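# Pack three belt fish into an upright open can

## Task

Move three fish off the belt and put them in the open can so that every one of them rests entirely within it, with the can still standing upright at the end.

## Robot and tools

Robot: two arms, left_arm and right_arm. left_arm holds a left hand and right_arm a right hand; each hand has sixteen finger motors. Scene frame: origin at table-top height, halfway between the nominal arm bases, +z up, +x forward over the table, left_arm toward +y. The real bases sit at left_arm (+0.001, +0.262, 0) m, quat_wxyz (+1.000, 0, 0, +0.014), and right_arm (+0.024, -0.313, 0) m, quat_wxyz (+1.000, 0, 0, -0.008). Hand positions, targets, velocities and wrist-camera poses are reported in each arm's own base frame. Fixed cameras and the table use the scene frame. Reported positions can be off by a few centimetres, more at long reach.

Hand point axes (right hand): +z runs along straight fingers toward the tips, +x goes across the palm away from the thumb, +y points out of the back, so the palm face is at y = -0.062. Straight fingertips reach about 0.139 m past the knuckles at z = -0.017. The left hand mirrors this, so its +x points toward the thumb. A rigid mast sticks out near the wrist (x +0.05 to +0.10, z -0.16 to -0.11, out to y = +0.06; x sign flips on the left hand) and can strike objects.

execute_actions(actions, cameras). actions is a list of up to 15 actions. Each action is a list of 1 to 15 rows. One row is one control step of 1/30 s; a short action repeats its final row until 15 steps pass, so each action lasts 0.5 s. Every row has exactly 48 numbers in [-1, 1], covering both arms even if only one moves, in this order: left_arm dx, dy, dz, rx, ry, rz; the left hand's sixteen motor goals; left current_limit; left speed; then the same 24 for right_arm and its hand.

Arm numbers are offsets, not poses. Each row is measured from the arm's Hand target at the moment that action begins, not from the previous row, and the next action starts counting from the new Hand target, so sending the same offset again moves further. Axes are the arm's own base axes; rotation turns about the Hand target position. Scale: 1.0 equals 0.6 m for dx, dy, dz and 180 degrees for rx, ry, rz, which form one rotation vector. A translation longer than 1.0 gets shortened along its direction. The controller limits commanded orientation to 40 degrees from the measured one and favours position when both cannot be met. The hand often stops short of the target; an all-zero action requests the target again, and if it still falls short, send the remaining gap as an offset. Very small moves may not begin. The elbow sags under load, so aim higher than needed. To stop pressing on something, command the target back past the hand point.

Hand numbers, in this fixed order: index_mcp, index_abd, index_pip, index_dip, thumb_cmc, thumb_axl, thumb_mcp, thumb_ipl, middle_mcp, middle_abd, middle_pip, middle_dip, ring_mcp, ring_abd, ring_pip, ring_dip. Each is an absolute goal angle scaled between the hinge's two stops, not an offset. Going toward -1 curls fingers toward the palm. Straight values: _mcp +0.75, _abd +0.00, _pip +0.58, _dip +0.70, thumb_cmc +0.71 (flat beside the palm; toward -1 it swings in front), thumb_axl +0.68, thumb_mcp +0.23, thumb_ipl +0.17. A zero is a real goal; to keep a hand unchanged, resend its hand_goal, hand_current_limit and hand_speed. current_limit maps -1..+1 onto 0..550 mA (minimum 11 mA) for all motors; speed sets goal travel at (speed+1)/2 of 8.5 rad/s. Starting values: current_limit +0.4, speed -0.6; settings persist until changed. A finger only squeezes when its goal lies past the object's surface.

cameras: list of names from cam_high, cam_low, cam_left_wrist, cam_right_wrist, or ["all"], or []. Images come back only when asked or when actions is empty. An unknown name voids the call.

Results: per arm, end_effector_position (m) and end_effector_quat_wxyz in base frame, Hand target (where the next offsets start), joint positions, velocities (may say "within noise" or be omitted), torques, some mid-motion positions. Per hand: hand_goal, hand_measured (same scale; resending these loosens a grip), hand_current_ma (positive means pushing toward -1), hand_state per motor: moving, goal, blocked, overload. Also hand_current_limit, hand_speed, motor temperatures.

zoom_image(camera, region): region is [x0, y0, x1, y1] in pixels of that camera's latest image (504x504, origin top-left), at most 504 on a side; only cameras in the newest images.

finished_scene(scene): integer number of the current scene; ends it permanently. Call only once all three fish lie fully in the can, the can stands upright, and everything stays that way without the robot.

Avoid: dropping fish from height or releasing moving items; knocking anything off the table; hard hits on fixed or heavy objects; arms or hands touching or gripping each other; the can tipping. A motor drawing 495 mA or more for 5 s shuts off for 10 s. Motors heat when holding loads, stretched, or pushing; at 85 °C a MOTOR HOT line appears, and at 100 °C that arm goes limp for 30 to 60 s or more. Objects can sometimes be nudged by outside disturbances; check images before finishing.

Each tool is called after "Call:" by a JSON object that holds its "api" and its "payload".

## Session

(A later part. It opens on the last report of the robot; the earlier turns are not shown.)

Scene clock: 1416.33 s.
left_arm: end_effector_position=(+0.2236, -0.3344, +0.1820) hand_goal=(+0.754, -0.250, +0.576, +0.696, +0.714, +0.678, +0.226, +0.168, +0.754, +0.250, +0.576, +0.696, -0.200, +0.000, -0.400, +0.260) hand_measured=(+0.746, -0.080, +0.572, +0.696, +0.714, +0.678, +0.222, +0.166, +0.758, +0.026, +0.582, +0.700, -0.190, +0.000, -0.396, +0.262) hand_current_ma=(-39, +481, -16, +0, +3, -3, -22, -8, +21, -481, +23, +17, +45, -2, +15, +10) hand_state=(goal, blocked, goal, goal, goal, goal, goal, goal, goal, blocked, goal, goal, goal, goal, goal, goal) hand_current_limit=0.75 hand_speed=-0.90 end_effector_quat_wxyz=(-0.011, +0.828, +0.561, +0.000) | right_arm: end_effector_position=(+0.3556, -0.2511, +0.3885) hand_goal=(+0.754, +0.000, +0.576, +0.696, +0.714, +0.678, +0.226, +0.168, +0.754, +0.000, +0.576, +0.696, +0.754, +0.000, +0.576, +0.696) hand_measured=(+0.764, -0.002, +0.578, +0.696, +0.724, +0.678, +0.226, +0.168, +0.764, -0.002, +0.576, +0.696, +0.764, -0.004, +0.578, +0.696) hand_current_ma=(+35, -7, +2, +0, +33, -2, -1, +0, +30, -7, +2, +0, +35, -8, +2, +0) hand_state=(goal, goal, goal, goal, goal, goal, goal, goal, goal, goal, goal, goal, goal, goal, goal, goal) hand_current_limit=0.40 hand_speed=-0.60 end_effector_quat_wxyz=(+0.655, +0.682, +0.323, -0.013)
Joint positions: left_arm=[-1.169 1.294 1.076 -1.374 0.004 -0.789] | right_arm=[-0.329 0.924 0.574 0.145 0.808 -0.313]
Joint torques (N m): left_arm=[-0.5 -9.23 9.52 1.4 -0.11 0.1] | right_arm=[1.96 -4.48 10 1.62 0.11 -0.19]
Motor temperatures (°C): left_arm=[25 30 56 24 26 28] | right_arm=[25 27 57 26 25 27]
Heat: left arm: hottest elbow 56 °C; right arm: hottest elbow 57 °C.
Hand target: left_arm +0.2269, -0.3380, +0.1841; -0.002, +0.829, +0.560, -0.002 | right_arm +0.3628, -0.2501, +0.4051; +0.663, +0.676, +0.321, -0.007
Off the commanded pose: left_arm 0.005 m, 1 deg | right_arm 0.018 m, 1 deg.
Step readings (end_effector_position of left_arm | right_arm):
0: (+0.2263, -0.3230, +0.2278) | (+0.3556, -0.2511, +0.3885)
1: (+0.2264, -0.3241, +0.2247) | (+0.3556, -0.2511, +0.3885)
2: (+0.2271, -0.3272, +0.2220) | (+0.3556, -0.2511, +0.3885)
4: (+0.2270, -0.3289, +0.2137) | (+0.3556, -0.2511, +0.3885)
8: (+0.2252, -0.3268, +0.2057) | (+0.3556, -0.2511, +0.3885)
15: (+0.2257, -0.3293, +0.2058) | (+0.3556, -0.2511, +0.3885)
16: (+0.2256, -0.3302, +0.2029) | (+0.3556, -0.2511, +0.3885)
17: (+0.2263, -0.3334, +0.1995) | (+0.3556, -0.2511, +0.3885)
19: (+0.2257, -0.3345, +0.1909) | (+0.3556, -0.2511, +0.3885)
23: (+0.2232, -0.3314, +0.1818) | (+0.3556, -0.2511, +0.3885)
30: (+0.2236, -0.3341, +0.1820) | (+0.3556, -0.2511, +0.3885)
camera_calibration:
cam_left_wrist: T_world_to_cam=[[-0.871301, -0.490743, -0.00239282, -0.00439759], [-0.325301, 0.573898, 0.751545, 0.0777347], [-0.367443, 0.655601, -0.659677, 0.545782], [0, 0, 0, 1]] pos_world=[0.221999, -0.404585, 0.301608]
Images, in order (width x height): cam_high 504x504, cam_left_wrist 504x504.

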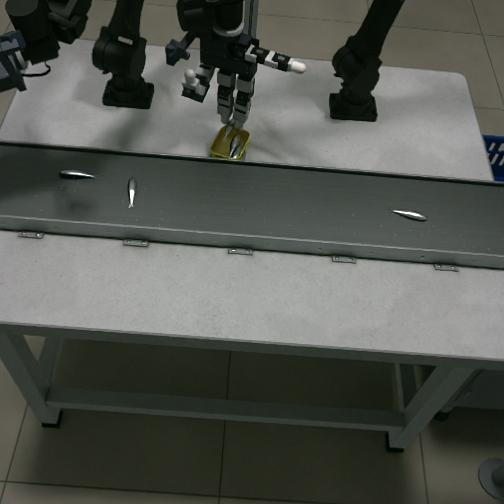

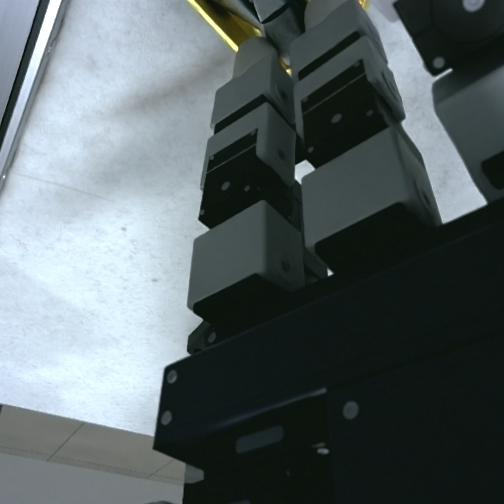

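Call:
{"api": "execute_actions", "payload": {"actions": [[[0.002,-0.001,-0.017,0,0,0,0.754,-0.25,0.576,0.696,0.714,0.678,0.226,0.168,0.754,0.25,0.576,0.696,-0.2,0,-0.4,0.26,0.75,-0.9,0,0,0,0,0,0,0.754,0,0.576,0.696,0.714,0.678,0.226,0.168,0.754,0,0.576,0.696,0.754,0,0.576,0.696,0.4,-0.6],[0.006,-0.003,-0.05,0,0,0,0.754,-0.25,0.576,0.696,0.714,0.678,0.226,0.168,0.754,0.25,0.576,0.696,-0.2,0,-0.4,0.26,0.75,-0.9,0,0,0,0,0,0,0.754,0,0.576,0.696,0.714,0.678,0.226,0.168,0.754,0,0.576,0.696,0.754,0,0.576,0.696,0.4,-0.6]]], "cameras": ["cam_high","cam_left_wrist"]}}

Call:
{"api": "zoom_image", "payload": {"camera": "cam_high", "region": [190, 90, 270, 170]}}

Scene clock: 1458.63 s.
left_arm: end_effector_position=(+0.2250, -0.3382, +0.1552) hand_goal=(+0.754, -0.250, +0.576, +0.696, +0.714, +0.678, +0.226, +0.168, +0.754, +0.250, +0.576, +0.696, -0.200, +0.000, -0.400, +0.260) hand_measured=(+0.746, -0.080, +0.572, +0.696, +0.714, +0.678, +0.222, +0.166, +0.758, +0.026, +0.582, +0.700, -0.190, +0.000, -0.396, +0.262) hand_current_ma=(-37, +481, -16, +0, +3, -3, -22, -8, +23, -481, +23, +17, +45, -2, +15, +10) hand_state=(goal, blocked, goal, goal, goal, goal, goal, goal, goal, blocked, goal, goal, goal, goal, goal, goal) hand_current_limit=0.75 hand_speed=-0.90 end_effector_quat_wxyz=(-0.007, +0.830, +0.558, -0.001) | right_arm: end_effector_position=(+0.3556, -0.2511, +0.3885) hand_goal=(+0.754, +0.000, +0.576, +0.696, +0.714, +0.678, +0.226, +0.168, +0.754, +0.000, +0.576, +0.696, +0.754, +0.000, +0.576, +0.696) hand_measured=(+0.764, -0.002, +0.578, +0.696, +0.724, +0.678, +0.226, +0.168, +0.764, -0.002, +0.576, +0.696, +0.764, -0.004, +0.578, +0.696) hand_current_ma=(+35, -7, +2, +0, +33, -2, -1, +0, +30, -7, +2, +0, +35, -8, +2, +0) hand_state=(goal, goal, goal, goal, goal, goal, goal, goal, goal, goal, goal, goal, goal, goal, goal, goal) hand_current_limit=0.40 hand_speed=-0.60 end_effector_quat_wxyz=(+0.655, +0.682, +0.323, -0.013)
Joint positions: left_arm=[-1.169 1.317 1.023 -1.29 0.004 -0.781] | right_arm=[-0.329 0.924 0.574 0.145 0.808 -0.313]
Joint torques (N m): left_arm=[0.09 -8.7 9.2 1.37 -0.11 0.11] | right_arm=[0.85 -5.01 10 1.68 0.08 -0.21]
Motor temperatures (°C): left_arm=[25 29 55 24 26 28] | right_arm=[25 27 57 26 25 27]
Heat: left arm: hottest elbow 55 °C; right arm: hottest elbow 57 °C.
Hand target: left_arm +0.2305, -0.3397, +0.1540; -0.002, +0.829, +0.560, -0.002 | right_arm +0.3628, -0.2501, +0.4051; +0.663, +0.676, +0.321, -0.007
Off the commanded pose: left_arm 0.006 m, 1 deg | right_arm 0.018 m, 1 deg.
Step readings (end_effector_position of left_arm | right_arm):
0: (+0.2236, -0.3345, +0.1820) | (+0.3556, -0.2511, +0.3885)
1: (+0.2237, -0.3348, +0.1813) | (+0.3556, -0.2511, +0.3885)
2: (+0.2243, -0.3363, +0.1784) | (+0.3556, -0.2511, +0.3885)
4: (+0.2258, -0.3397, +0.1718) | (+0.3556, -0.2511, +0.3885)
8: (+0.2246, -0.3372, +0.1570) | (+0.3556, -0.2511, +0.3885)
15: (+0.2250, -0.3382, +0.1552) | (+0.3556, -0.2511, +0.3885)
camera_calibration:
cam_left_wrist: T_world_to_cam=[[-0.875031, -0.484066, -0.00136818, -0.00220838], [-0.323263, 0.582244, 0.745985, 0.103718], [-0.360309, 0.653202, -0.665962, 0.52957], [0, 0, 0, 1]] pos_world=[0.222404, -0.407374, 0.275298]
Images, in order (width x height): cam_high 504x504, cam_left_wrist 504x504.

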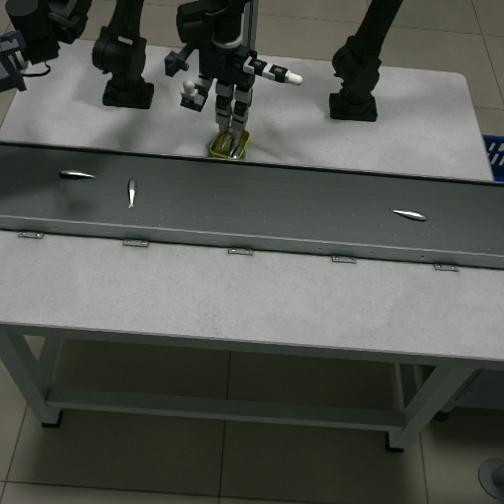

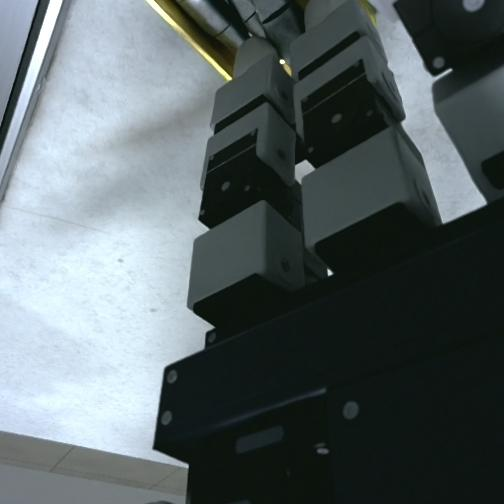

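Scaled by 6.300 from the camera's 504x504 image, which has a finer 720x720 frame.

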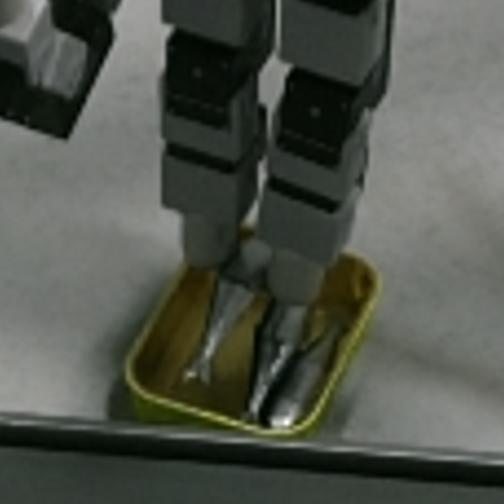

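Call:
{"api": "execute_actions", "payload": {"actions": [[[0.0,0.0047,-0.006,0,0,0,0.754,-0.25,0.576,0.696,0.714,0.678,0.226,0.168,0.754,0.25,0.576,0.696,-0.2,0,-0.4,0.26,0.75,-0.9,0,0,0,0,0,0,0.754,0,0.576,0.696,0.714,0.678,0.226,0.168,0.754,0,0.576,0.696,0.754,0,0.576,0.696,0.4,-0.6],[0.0,0.0055,-0.02,0,0,0,0.754,-0.25,0.576,0.696,0.714,0.678,0.226,0.168,0.754,0.25,0.576,0.696,-0.2,0,-0.4,0.26,0.75,-0.9,0,0,0,0,0,0,0.754,0,0.576,0.696,0.714,0.678,0.226,0.168,0.754,0,0.576,0.696,0.754,0,0.576,0.696,0.4,-0.6]]], "cameras": ["cam_high"]}}

Call:
{"api": "zoom_image", "payload": {"camera": "cam_high", "region": [190, 90, 270, 170]}}

Scene clock: 1505.17 s.
left_arm: end_effector_position=(+0.2256, -0.3355, +0.1449) hand_goal=(+0.754, -0.250, +0.576, +0.696, +0.714, +0.678, +0.226, +0.168, +0.754, +0.250, +0.576, +0.696, -0.200, +0.000, -0.400, +0.260) hand_measured=(+0.746, -0.080, +0.572, +0.696, +0.714, +0.678, +0.222, +0.166, +0.758, +0.026, +0.582, +0.700, -0.190, +0.000, -0.396, +0.262) hand_current_ma=(-37, +481, -16, +0, +3, -3, -22, -8, +23, -481, +23, +17, +45, -2, +15, +10) hand_state=(goal, blocked, goal, goal, goal, goal, goal, goal, goal, blocked, goal, goal, goal, goal, goal, goal) hand_current_limit=0.75 hand_speed=-0.90 end_effector_quat_wxyz=(-0.005, +0.830, +0.558, -0.001) | right_arm: end_effector_position=(+0.3556, -0.2511, +0.3885) hand_goal=(+0.754, +0.000, +0.576, +0.696, +0.714, +0.678, +0.226, +0.168, +0.754, +0.000, +0.576, +0.696, +0.754, +0.000, +0.576, +0.696) hand_measured=(+0.764, -0.002, +0.578, +0.696, +0.724, +0.678, +0.226, +0.168, +0.764, -0.002, +0.576, +0.696, +0.764, -0.004, +0.578, +0.696) hand_current_ma=(+35, -7, +2, +0, +33, -2, -1, +0, +30, -7, +2, +0, +35, -8, +2, +0) hand_state=(goal, goal, goal, goal, goal, goal, goal, goal, goal, goal, goal, goal, goal, goal, goal, goal) hand_current_limit=0.40 hand_speed=-0.60 end_effector_quat_wxyz=(+0.655, +0.682, +0.323, -0.013)
Joint positions: left_arm=[-1.164 1.317 0.995 -1.257 0.004 -0.778] | right_arm=[-0.329 0.924 0.574 0.145 0.808 -0.313]
Joint torques (N m): left_arm=[-0.15 -8.35 8.83 1.42 -0.11 0.13] | right_arm=[1.9 -5.19 9.99 1.59 0.07 -0.22]
Motor temperatures (°C): left_arm=[25 28 53 24 26 28] | right_arm=[25 27 57 26 25 27]
Heat: left arm: hottest elbow 53 °C; right arm: hottest elbow 57 °C.
Hand target: left_arm +0.2306, -0.3364, +0.1420; -0.002, +0.829, +0.560, -0.002 | right_arm +0.3628, -0.2501, +0.4051; +0.663, +0.676, +0.321, -0.007
Off the commanded pose: left_arm 0.006 m, 0 deg | right_arm 0.018 m, 1 deg.
Step readings (end_effector_position of left_arm | right_arm):
0: (+0.2250, -0.3382, +0.1552) | (+0.3556, -0.2511, +0.3885)
1: (+0.2251, -0.3381, +0.1549) | (+0.3556, -0.2511, +0.3885)
2: (+0.2253, -0.3383, +0.1533) | (+0.3556, -0.2511, +0.3885)
4: (+0.2260, -0.3385, +0.1500) | (+0.3556, -0.2511, +0.3885)
8: (+0.2253, -0.3349, +0.1448) | (+0.3556, -0.2511, +0.3885)
15: (+0.2256, -0.3355, +0.1449) | (+0.3556, -0.2511, +0.3885)
Images, in order (width x height): cam_high 504x504.

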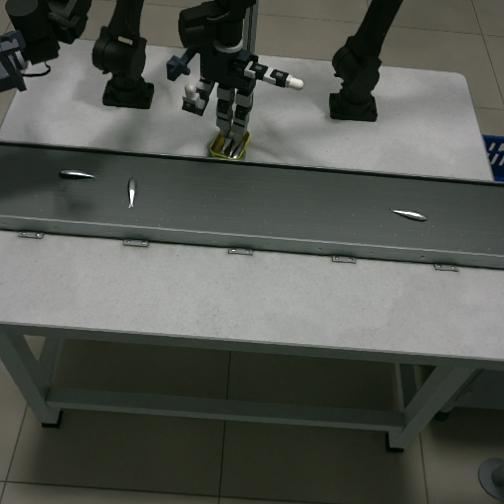

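Scaled by 6.300 from the camera's 504x504 image, which has a finer 720x720 frame.

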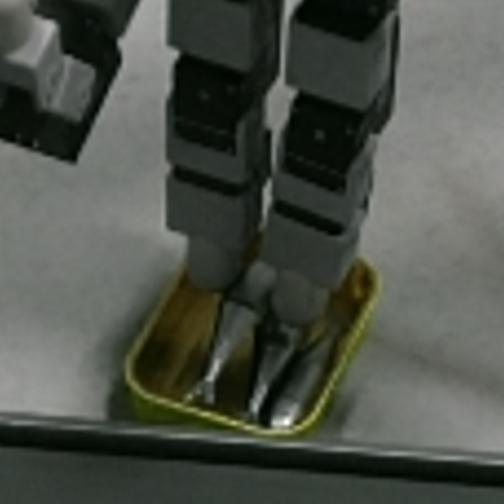

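Call:
{"api": "execute_actions", "payload": {"actions": [[[0.0,0.0,-0.004,0,0,0,0.754,-0.25,0.576,0.696,0.714,0.678,0.226,0.168,0.754,0.25,0.576,0.696,-0.2,0,-0.4,0.26,0.75,-0.9,0,0,0,0,0,0,0.754,0,0.576,0.696,0.714,0.678,0.226,0.168,0.754,0,0.576,0.696,0.754,0,0.576,0.696,0.4,-0.6],[0.0,0.0,-0.01,0,0,0,0.754,-0.25,0.576,0.696,0.714,0.678,0.226,0.168,0.754,0.25,0.576,0.696,-0.2,0,-0.4,0.26,0.75,-0.9,0,0,0,0,0,0,0.754,0,0.576,0.696,0.714,0.678,0.226,0.168,0.754,0,0.576,0.696,0.754,0,0.576,0.696,0.4,-0.6]]], "cameras": ["cam_high"]}}

Call:
{"api": "zoom_image", "payload": {"camera": "cam_high", "region": [205, 118, 255, 168]}}

Scene clock: 1524.63 s.
left_arm: end_effector_position=(+0.2259, -0.3362, +0.1421) hand_goal=(+0.754, -0.250, +0.576, +0.696, +0.714, +0.678, +0.226, +0.168, +0.754, +0.250, +0.576, +0.696, -0.200, +0.000, -0.400, +0.260) hand_measured=(+0.746, -0.080, +0.572, +0.696, +0.714, +0.678, +0.222, +0.166, +0.758, +0.026, +0.582, +0.700, -0.190, +0.000, -0.396, +0.262) hand_current_ma=(-37, +481, -16, +0, +3, -3, -22, -8, +23, -481, +23, +17, +45, -2, +15, +10) hand_state=(goal, blocked, goal, goal, goal, goal, goal, goal, goal, blocked, goal, goal, goal, goal, goal, goal) hand_current_limit=0.75 hand_speed=-0.90 end_effector_quat_wxyz=(-0.001, +0.830, +0.558, -0.002) | right_arm: end_effector_position=(+0.3556, -0.2511, +0.3885) hand_goal=(+0.754, +0.000, +0.576, +0.696, +0.714, +0.678, +0.226, +0.168, +0.754, +0.000, +0.576, +0.696, +0.754, +0.000, +0.576, +0.696) hand_measured=(+0.764, -0.002, +0.578, +0.696, +0.724, +0.678, +0.226, +0.168, +0.764, -0.002, +0.576, +0.696, +0.764, -0.004, +0.578, +0.696) hand_current_ma=(+35, -7, +2, +0, +33, -2, -1, +0, +30, -7, +2, +0, +35, -8, +2, +0) hand_state=(goal, goal, goal, goal, goal, goal, goal, goal, goal, goal, goal, goal, goal, goal, goal, goal) hand_current_limit=0.40 hand_speed=-0.60 end_effector_quat_wxyz=(+0.655, +0.682, +0.323, -0.013)
Joint positions: left_arm=[-1.164 1.317 0.986 -1.241 0.004 -0.777] | right_arm=[-0.329 0.924 0.574 0.145 0.808 -0.313]
Joint torques (N m): left_arm=[-0.09 -8 8.61 1.44 -0.11 0.12] | right_arm=[1.79 -4.95 10.21 1.76 0.11 -0.2]
Motor temperatures (°C): left_arm=[25 28 53 24 26 28] | right_arm=[25 27 57 26 25 27]
Heat: left arm: hottest elbow 53 °C; right arm: hottest elbow 57 °C.
Hand target: left_arm +0.2306, -0.3364, +0.1361; -0.002, +0.829, +0.560, -0.002 | right_arm +0.3628, -0.2501, +0.4051; +0.663, +0.676, +0.321, -0.007
Off the commanded pose: left_arm 0.008 m, 0 deg | right_arm 0.018 m, 1 deg.
Step readings (end_effector_position of left_arm | right_arm):
0: (+0.2256, -0.3355, +0.1449) | (+0.3556, -0.2511, +0.3885)
1: (+0.2257, -0.3357, +0.1450) | (+0.3556, -0.2511, +0.3885)
2: (+0.2259, -0.3361, +0.1445) | (+0.3556, -0.2511, +0.3885)
4: (+0.2263, -0.3371, +0.1438) | (+0.3556, -0.2511, +0.3885)
8: (+0.2260, -0.3363, +0.1422) | (+0.3556, -0.2511, +0.3885)
15: (+0.2259, -0.3362, +0.1421) | (+0.3556, -0.2511, +0.3885)
Images, in order (width x height): cam_high 504x504.

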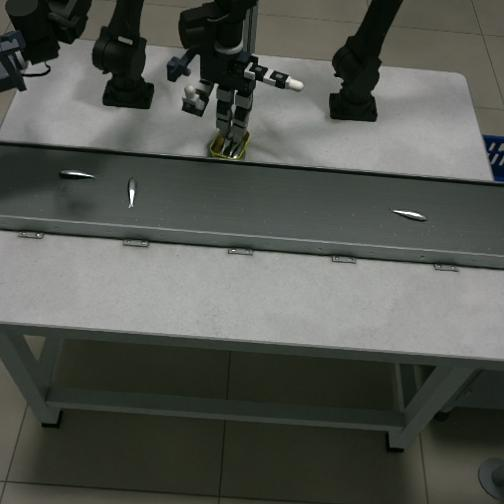

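Scaled by 10.080 from the camera's 504x504 image, which has a finer 720x720 frame.

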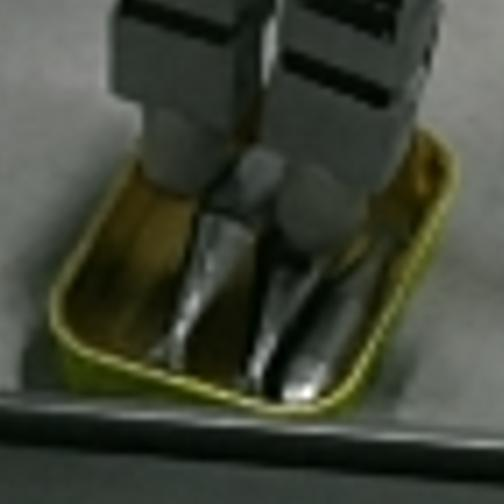

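Call:
{"api": "execute_actions", "payload": {"actions": [[[0.0,0.0,0.0,0,0,0,0.754,-0.08,0.576,0.696,0.714,0.678,0.226,0.168,0.754,0.026,0.576,0.696,-0.2,0,-0.4,0.26,0.4,-0.95,0,0,0,0,0,0,0.754,0,0.576,0.696,0.714,0.678,0.226,0.168,0.754,0,0.576,0.696,0.754,0,0.576,0.696,0.4,-0.6]],[[0.0,0.0,0.0,0,0,0,0.754,-0.047,0.576,0.696,0.714,0.678,0.226,0.168,0.754,-0.007,0.576,0.696,-0.2,0,-0.4,0.26,0.4,-0.96,0,0,0,0,0,0,0.754,0,0.576,0.696,0.714,0.678,0.226,0.168,0.754,0,0.576,0.696,0.754,0,0.576,0.696,0.4,-0.6]]], "cameras": ["cam_high"]}}

Call:
{"api": "zoom_image", "payload": {"camera": "cam_high", "region": [205, 118, 255, 168]}}

Scene clock: 1539.33 s.
left_arm: end_effector_position=(+0.2259, -0.3362, +0.1421) hand_goal=(+0.754, -0.046, +0.576, +0.696, +0.714, +0.678, +0.226, +0.168, +0.754, -0.006, +0.576, +0.696, -0.200, +0.000, -0.400, +0.260) hand_measured=(+0.748, -0.050, +0.572, +0.696, +0.714, +0.678, +0.222, +0.166, +0.756, +0.002, +0.578, +0.700, -0.190, +0.000, -0.396, +0.262) hand_current_ma=(-24, -12, -15, +0, +3, -3, -22, -8, +5, +31, +10, +14, +45, -2, +15, +10) hand_state=(goal, goal, goal, goal, goal, goal, goal, goal, goal, goal, goal, goal, goal, goal, goal, goal) hand_current_limit=0.40 hand_speed=-0.96 end_effector_quat_wxyz=(-0.001, +0.830, +0.558, -0.002) | right_arm: end_effector_position=(+0.3556, -0.2511, +0.3885) hand_goal=(+0.754, +0.000, +0.576, +0.696, +0.714, +0.678, +0.226, +0.168, +0.754, +0.000, +0.576, +0.696, +0.754, +0.000, +0.576, +0.696) hand_measured=(+0.764, -0.002, +0.578, +0.696, +0.724, +0.678, +0.226, +0.168, +0.764, -0.002, +0.576, +0.696, +0.764, -0.004, +0.578, +0.696) hand_current_ma=(+35, -7, +2, +0, +33, -2, -1, +0, +30, -7, +2, +0, +35, -8, +2, +0) hand_state=(goal, goal, goal, goal, goal, goal, goal, goal, goal, goal, goal, goal, goal, goal, goal, goal) hand_current_limit=0.40 hand_speed=-0.60 end_effector_quat_wxyz=(+0.655, +0.682, +0.323, -0.013)
Joint positions: left_arm=[-1.164 1.317 0.986 -1.241 0.004 -0.777] | right_arm=[-0.329 0.924 0.574 0.145 0.808 -0.313]
Joint torques (N m): left_arm=[-0.03 -8.06 8.55 1.5 -0.1 0.12] | right_arm=[1.67 -4.48 9.85 1.63 0.11 -0.19]
Motor temperatures (°C): left_arm=[25 28 53 24 26 28] | right_arm=[25 27 57 26 25 27]
Heat: left arm: hottest elbow 53 °C; right arm: hottest elbow 57 °C.
Hand target: left_arm +0.2306, -0.3364, +0.1361; -0.002, +0.829, +0.560, -0.002 | right_arm +0.3628, -0.2501, +0.4051; +0.663, +0.676, +0.321, -0.007
Off the commanded pose: left_arm 0.008 m, 0 deg | right_arm 0.018 m, 1 deg.
Step readings (end_effector_position of left_arm | right_arm):
0: (+0.2259, -0.3362, +0.1421) | (+0.3556, -0.2511, +0.3885)
1: (+0.2259, -0.3362, +0.1421) | (+0.3556, -0.2511, +0.3885)
2: (+0.2259, -0.3362, +0.1421) | (+0.3556, -0.2511, +0.3885)
4: (+0.2259, -0.3362, +0.1421) | (+0.3556, -0.2511, +0.3885)
8: (+0.2259, -0.3362, +0.1421) | (+0.3556, -0.2511, +0.3885)
15: (+0.2259, -0.3362, +0.1421) | (+0.3556, -0.2511, +0.3885)
16: (+0.2259, -0.3362, +0.1421) | (+0.3556, -0.2511, +0.3885)
17: (+0.2259, -0.3362, +0.1421) | (+0.3556, -0.2511, +0.3885)
19: (+0.2259, -0.3362, +0.1421) | (+0.3556, -0.2511, +0.3885)
23: (+0.2259, -0.3362, +0.1421) | (+0.3556, -0.2511, +0.3885)
30: (+0.2259, -0.3362, +0.1421) | (+0.3556, -0.2511, +0.3885)
Images, in order (width x height): cam_high 504x504.

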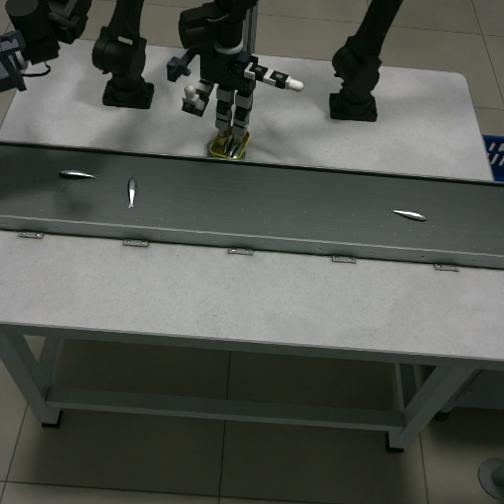

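Scaled by 10.080 from the camera's 504x504 image, which has a finer 720x720 frame.

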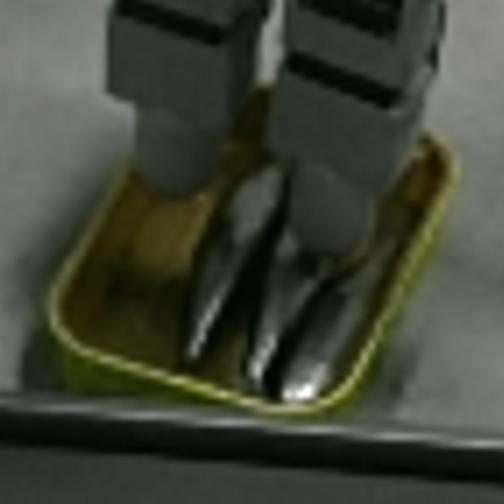

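Call:
{"api": "execute_actions", "payload": {"actions": [[[0.0,0.0,0.012,0,0,0,0.754,-0.047,0.576,0.696,0.714,0.678,0.226,0.168,0.754,-0.007,0.576,0.696,-0.2,0,-0.4,0.26,0.4,-0.96,0,0,0,0,0,0,0.754,0,0.576,0.696,0.714,0.678,0.226,0.168,0.754,0,0.576,0.696,0.754,0,0.576,0.696,0.4,-0.6],[0.0,0.0,0.025,0,0,0,0.754,-0.047,0.576,0.696,0.714,0.678,0.226,0.168,0.754,-0.007,0.576,0.696,-0.2,0,-0.4,0.26,0.4,-0.96,0,0,0,0,0,0,0.754,0,0.576,0.696,0.714,0.678,0.226,0.168,0.754,0,0.576,0.696,0.754,0,0.576,0.696,0.4,-0.6]]], "cameras": ["cam_high"]}}

Call:
{"api": "zoom_image", "payload": {"camera": "cam_high", "region": [205, 118, 255, 168]}}

Scene clock: 1550.57 s.
left_arm: end_effector_position=(+0.2243, -0.3325, +0.1414) hand_goal=(+0.754, -0.046, +0.576, +0.696, +0.714, +0.678, +0.226, +0.168, +0.754, -0.006, +0.576, +0.696, -0.200, +0.000, -0.400, +0.260) hand_measured=(+0.750, -0.050, +0.572, +0.696, +0.714, +0.678, +0.222, +0.166, +0.754, -0.002, +0.578, +0.700, -0.190, +0.000, -0.396, +0.262) hand_current_ma=(-22, -11, -15, +0, +3, -3, -22, -8, +3, +12, +10, +14, +45, -2, +15, +10) hand_state=(goal, goal, goal, goal, goal, goal, goal, goal, goal, goal, goal, goal, goal, goal, goal, goal) hand_current_limit=0.40 hand_speed=-0.96 end_effector_quat_wxyz=(-0.009, +0.830, +0.558, -0.001) | right_arm: end_effector_position=(+0.3556, -0.2511, +0.3885) hand_goal=(+0.754, +0.000, +0.576, +0.696, +0.714, +0.678, +0.226, +0.168, +0.754, +0.000, +0.576, +0.696, +0.754, +0.000, +0.576, +0.696) hand_measured=(+0.764, -0.002, +0.578, +0.696, +0.724, +0.678, +0.226, +0.168, +0.764, -0.002, +0.576, +0.696, +0.764, -0.004, +0.578, +0.696) hand_current_ma=(+35, -7, +2, +0, +33, -2, -1, +0, +30, -7, +2, +0, +35, -8, +2, +0) hand_state=(goal, goal, goal, goal, goal, goal, goal, goal, goal, goal, goal, goal, goal, goal, goal, goal) hand_current_limit=0.40 hand_speed=-0.60 end_effector_quat_wxyz=(+0.655, +0.682, +0.323, -0.013)
Joint positions: left_arm=[-1.164 1.317 0.986 -1.257 0.004 -0.777] | right_arm=[-0.329 0.924 0.574 0.145 0.808 -0.313]
Joint torques (N m): left_arm=[0.21 -9.23 11.19 0.28 -0.11 0.11] | right_arm=[1.44 -5.3 9.94 1.54 0.11 -0.18]
Motor temperatures (°C): left_arm=[25 28 53 24 26 28] | right_arm=[25 27 57 26 25 27]
Heat: left arm: hottest elbow 53 °C; right arm: hottest elbow 57 °C.
Hand target: left_arm +0.2306, -0.3363, +0.1510; -0.002, +0.829, +0.560, -0.002 | right_arm +0.3628, -0.2501, +0.4051; +0.663, +0.676, +0.321, -0.007
Off the commanded pose: left_arm 0.012 m, 1 deg | right_arm 0.018 m, 1 deg.
Step readings (end_effector_position of left_arm | right_arm):
0: (+0.2259, -0.3362, +0.1421) | (+0.3556, -0.2511, +0.3885)
1: (+0.2259, -0.3362, +0.1421) | (+0.3556, -0.2511, +0.3885)
2: (+0.2257, -0.3356, +0.1420) | (+0.3556, -0.2511, +0.3885)
4: (+0.2249, -0.3339, +0.1416) | (+0.3556, -0.2511, +0.3885)
8: (+0.2243, -0.3325, +0.1414) | (+0.3556, -0.2511, +0.3885)
15: (+0.2243, -0.3325, +0.1414) | (+0.3556, -0.2511, +0.3885)
Images, in order (width x height): cam_high 504x504.

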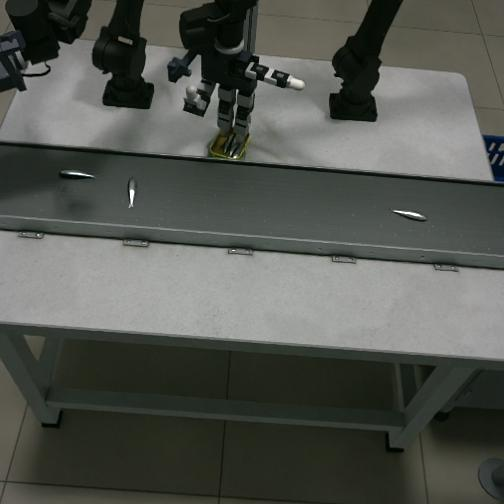

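Scaled by 10.080 from the camera's 504x504 image, which has a finer 720x720 frame.

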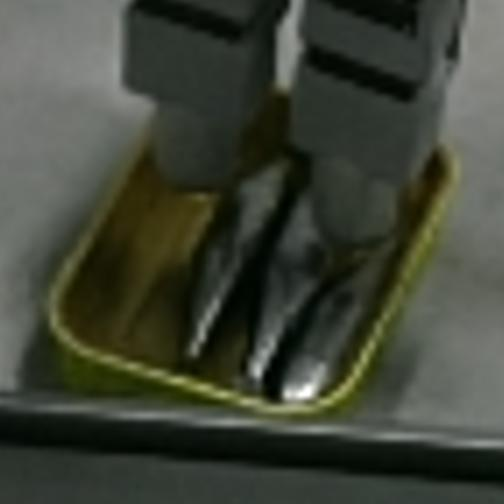

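Call:
{"api": "execute_actions", "payload": {"actions": [[[0.003,-0.005,0.012,0,0,0,0.754,-0.047,0.576,0.696,0.714,0.678,0.226,0.168,0.754,-0.007,0.576,0.696,-0.2,0,-0.4,0.26,0.4,-0.96,0,0,0,0,0,0,0.754,0,0.576,0.696,0.714,0.678,0.226,0.168,0.754,0,0.576,0.696,0.754,0,0.576,0.696,0.4,-0.6],[0.005,-0.009,0.03,0,0,0,0.754,-0.047,0.576,0.696,0.714,0.678,0.226,0.168,0.754,-0.007,0.576,0.696,-0.2,0,-0.4,0.26,0.4,-0.96,0,0,0,0,0,0,0.754,0,0.576,0.696,0.714,0.678,0.226,0.168,0.754,0,0.576,0.696,0.754,0,0.576,0.696,0.4,-0.6]],[[0.0,-0.002,0.03,0,0,0,0.754,-0.047,0.576,0.696,0.714,0.678,0.226,0.168,0.754,-0.007,0.576,0.696,-0.2,0,-0.4,0.26,0.4,-0.96,0,0,0,0,0,0,0.754,0,0.576,0.696,0.714,0.678,0.226,0.168,0.754,0,0.576,0.696,0.754,0,0.576,0.696,0.4,-0.6],[0.0,-0.004,0.06,0,0,0,0.754,-0.047,0.576,0.696,0.714,0.678,0.226,0.168,0.754,-0.007,0.576,0.696,-0.2,0,-0.4,0.26,0.4,-0.96,0,0,0,0,0,0,0.754,0,0.576,0.696,0.714,0.678,0.226,0.168,0.754,0,0.576,0.696,0.754,0,0.576,0.696,0.4,-0.6]]], "cameras": ["cam_high"]}}

Call:
{"api": "zoom_image", "payload": {"camera": "cam_high", "region": [205, 118, 255, 168]}}

Scene clock: 1571.07 s.
left_arm: end_effector_position=(+0.2256, -0.3353, +0.1829) hand_goal=(+0.754, -0.046, +0.576, +0.696, +0.714, +0.678, +0.226, +0.168, +0.754, -0.006, +0.576, +0.696, -0.200, +0.000, -0.400, +0.260) hand_measured=(+0.752, -0.048, +0.574, +0.696, +0.714, +0.678, +0.222, +0.166, +0.754, -0.004, +0.578, +0.700, -0.190, +0.000, -0.396, +0.262) hand_current_ma=(-13, -9, -12, +0, +2, -3, -23, -8, -2, +9, +8, +13, +45, -2, +15, +10) hand_state=(goal, goal, goal, goal, goal, goal, goal, goal, goal, goal, goal, goal, goal, goal, goal, goal) hand_current_limit=0.40 hand_speed=-0.96 end_effector_quat_wxyz=(-0.023, +0.830, +0.557, +0.002) | right_arm: end_effector_position=(+0.3556, -0.2511, +0.3885) hand_goal=(+0.754, +0.000, +0.576, +0.696, +0.714, +0.678, +0.226, +0.168, +0.754, +0.000, +0.576, +0.696, +0.754, +0.000, +0.576, +0.696) hand_measured=(+0.764, -0.002, +0.578, +0.696, +0.724, +0.678, +0.226, +0.168, +0.764, -0.002, +0.576, +0.696, +0.764, -0.004, +0.578, +0.696) hand_current_ma=(+35, -7, +2, +0, +33, -2, -1, +0, +30, -7, +2, +0, +35, -8, +2, +0) hand_state=(goal, goal, goal, goal, goal, goal, goal, goal, goal, goal, goal, goal, goal, goal, goal, goal) hand_current_limit=0.40 hand_speed=-0.60 end_effector_quat_wxyz=(+0.655, +0.682, +0.323, -0.013)
Joint positions: left_arm=[-1.164 1.313 1.098 -1.403 0.004 -0.775] | right_arm=[-0.329 0.924 0.574 0.145 0.808 -0.313]
Joint torques (N m): left_arm=[0.03 -9.82 13.12 0.21 -0.11 0.09] | right_arm=[2.37 -5.19 9.84 1.51 0.15 -0.21]
Motor temperatures (°C): left_arm=[25 28 55 24 26 28] | right_arm=[25 27 57 26 25 27]
Heat: left arm: hottest elbow 55 °C; right arm: hottest elbow 57 °C.
Hand target: left_arm +0.2335, -0.3442, +0.2050; -0.002, +0.829, +0.560, -0.002 | right_arm +0.3628, -0.2501, +0.4051; +0.663, +0.676, +0.321, -0.007
Off the commanded pose: left_arm 0.025 m, 3 deg | right_arm 0.018 m, 1 deg.
Step readings (end_effector_position of left_arm | right_arm):
0: (+0.2243, -0.3325, +0.1414) | (+0.3556, -0.2511, +0.3885)
1: (+0.2241, -0.3320, +0.1413) | (+0.3556, -0.2511, +0.3885)
2: (+0.2234, -0.3305, +0.1419) | (+0.3556, -0.2511, +0.3885)
4: (+0.2220, -0.3271, +0.1431) | (+0.3556, -0.2511, +0.3885)
8: (+0.2221, -0.3272, +0.1461) | (+0.3556, -0.2511, +0.3885)
15: (+0.2223, -0.3275, +0.1468) | (+0.3556, -0.2511, +0.3885)
16: (+0.2220, -0.3270, +0.1480) | (+0.3556, -0.2511, +0.3885)
17: (+0.2214, -0.3254, +0.1517) | (+0.3556, -0.2511, +0.3885)
19: (+0.2208, -0.3242, +0.1610) | (+0.3556, -0.2511, +0.3885)
23: (+0.2252, -0.3344, +0.1803) | (+0.3556, -0.2511, +0.3885)
30: (+0.2256, -0.3353, +0.1829) | (+0.3556, -0.2511, +0.3885)
Images, in order (width x height): cam_high 504x504.

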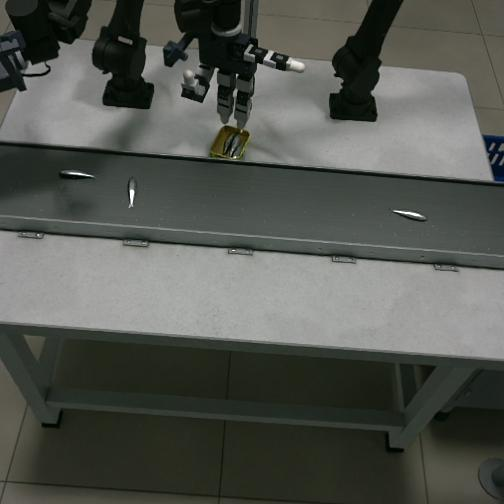

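Scaled by 10.080 from the camera's 504x504 image, which has a finer 720x720 frame.

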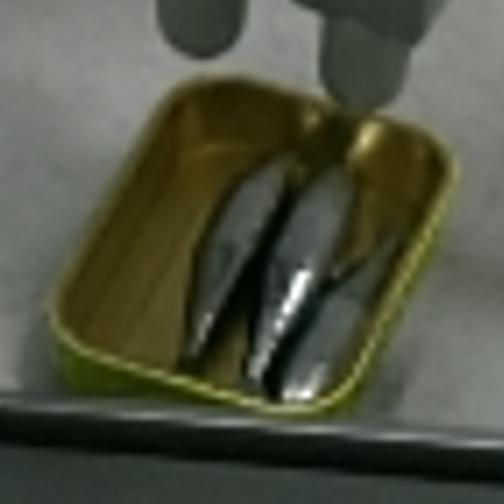

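Call:
{"api": "execute_actions", "payload": {"actions": [[[0.0,0.0,0.04,0,0,0,0.754,-0.047,0.576,0.696,0.714,0.678,0.226,0.168,0.754,-0.007,0.576,0.696,-0.2,0,-0.4,0.26,0.4,-0.96,0,0,0,0,0,0,0.754,0,0.576,0.696,0.714,0.678,0.226,0.168,0.754,0,0.576,0.696,0.754,0,0.576,0.696,0.4,-0.6],[0.0,0.0,0.08,0,0,0,0.754,-0.047,0.576,0.696,0.714,0.678,0.226,0.168,0.754,-0.007,0.576,0.696,-0.2,0,-0.4,0.26,0.4,-0.96,0,0,0,0,0,0,0.754,0,0.576,0.696,0.714,0.678,0.226,0.168,0.754,0,0.576,0.696,0.754,0,0.576,0.696,0.4,-0.6]]], "cameras": ["cam_high","cam_low","cam_left_wrist"]}}

Call:
{"api": "zoom_image", "payload": {"camera": "cam_high", "region": [205, 118, 255, 168]}}

Scene clock: 1589.30 s.
left_arm: end_effector_position=(+0.2266, -0.3378, +0.2330) hand_goal=(+0.754, -0.046, +0.576, +0.696, +0.714, +0.678, +0.226, +0.168, +0.754, -0.006, +0.576, +0.696, -0.200, +0.000, -0.400, +0.260) hand_measured=(+0.752, -0.048, +0.574, +0.696, +0.714, +0.678, +0.222, +0.166, +0.752, -0.004, +0.578, +0.700, -0.190, +0.000, -0.396, +0.262) hand_current_ma=(-10, -8, -12, +0, +2, -3, -25, -8, -4, +8, +7, +13, +46, -2, +15, +10) hand_state=(goal, goal, goal, goal, goal, goal, goal, goal, goal, goal, goal, goal, goal, goal, goal, goal) hand_current_limit=0.40 hand_speed=-0.96 end_effector_quat_wxyz=(-0.020, +0.830, +0.557, +0.002) | right_arm: end_effector_position=(+0.3556, -0.2511, +0.3885) hand_goal=(+0.754, +0.000, +0.576, +0.696, +0.714, +0.678, +0.226, +0.168, +0.754, +0.000, +0.576, +0.696, +0.754, +0.000, +0.576, +0.696) hand_measured=(+0.764, -0.002, +0.578, +0.696, +0.724, +0.678, +0.226, +0.168, +0.764, -0.002, +0.576, +0.696, +0.764, -0.004, +0.578, +0.696) hand_current_ma=(+35, -7, +2, +0, +33, -2, -1, +0, +30, -7, +2, +0, +35, -8, +2, +0) hand_state=(goal, goal, goal, goal, goal, goal, goal, goal, goal, goal, goal, goal, goal, goal, goal, goal) hand_current_limit=0.40 hand_speed=-0.60 end_effector_quat_wxyz=(+0.655, +0.682, +0.323, -0.013)
Joint positions: left_arm=[-1.164 1.296 1.215 -1.53 0.004 -0.775] | right_arm=[-0.329 0.924 0.574 0.145 0.808 -0.313]
Joint torques (N m): left_arm=[-0.03 -8.88 13.5 0.12 -0.13 0.09] | right_arm=[2.08 -5.48 10.14 1.68 0.06 -0.21]
Motor temperatures (°C): left_arm=[25 28 57 24 26 28] | right_arm=[25 27 57 26 25 27]
Heat: left arm: hottest elbow 57 °C; right arm: hottest elbow 57 °C.
Hand target: left_arm +0.2335, -0.3442, +0.2530; -0.002, +0.829, +0.560, -0.002 | right_arm +0.3628, -0.2501, +0.4051; +0.663, +0.676, +0.321, -0.007
Off the commanded pose: left_arm 0.022 m, 2 deg | right_arm 0.018 m, 1 deg.
Step readings (end_effector_position of left_arm | right_arm):
0: (+0.2256, -0.3353, +0.1829) | (+0.3556, -0.2511, +0.3885)
1: (+0.2251, -0.3341, +0.1842) | (+0.3556, -0.2511, +0.3885)
2: (+0.2240, -0.3317, +0.1887) | (+0.3556, -0.2511, +0.3885)
4: (+0.2225, -0.3282, +0.2002) | (+0.3556, -0.2511, +0.3885)
8: (+0.2260, -0.3362, +0.2274) | (+0.3556, -0.2511, +0.3885)
15: (+0.2266, -0.3378, +0.2330) | (+0.3556, -0.2511, +0.3885)
camera_calibration:
cam_left_wrist: T_world_to_cam=[[-0.875573, -0.483069, -0.00404781, 0.000686562], [-0.314186, 0.563065, 0.764359, 0.0331789], [-0.366959, 0.670524, -0.644778, 0.584216], [0, 0, 0, 1]] pos_world=[0.225409, -0.410081, 0.351332]
Images, in order (width x height): cam_high 504x504, cam_low 504x504, cam_left_wrist 504x504.

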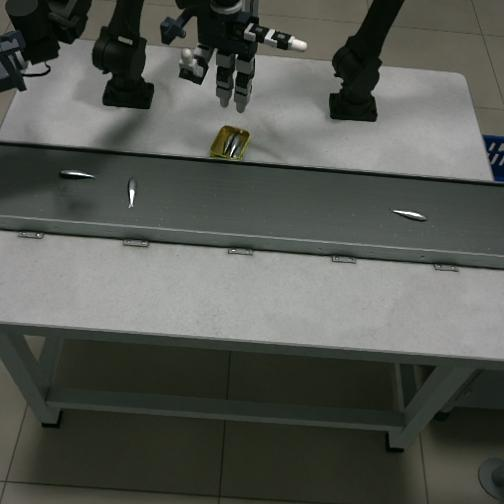

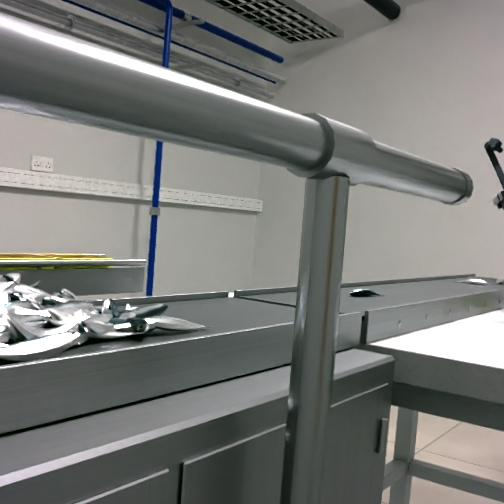

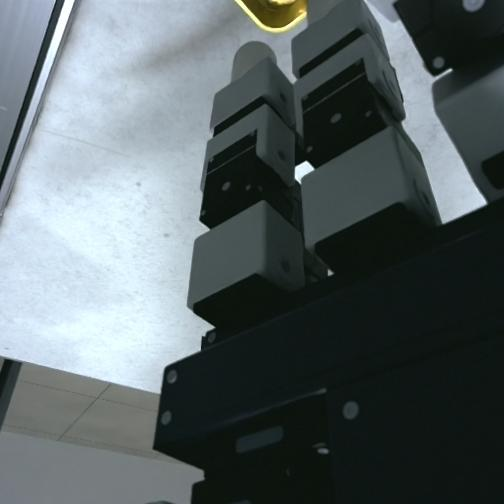

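Scaled by 10.080 from the camera's 504x504 image, which has a finer 720x720 frame.

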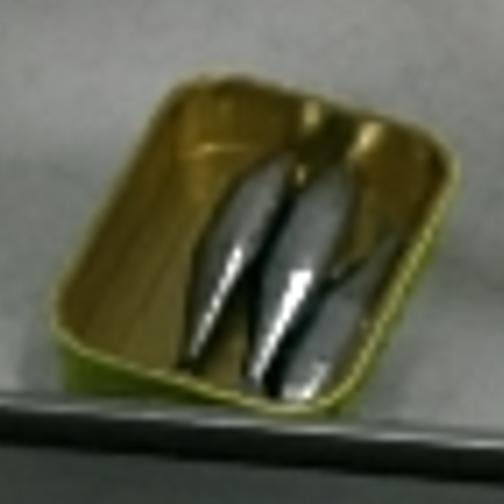

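Call:
{"api": "finished_scene", "payload": {"scene": 3}}

The scene is finished: the task was done.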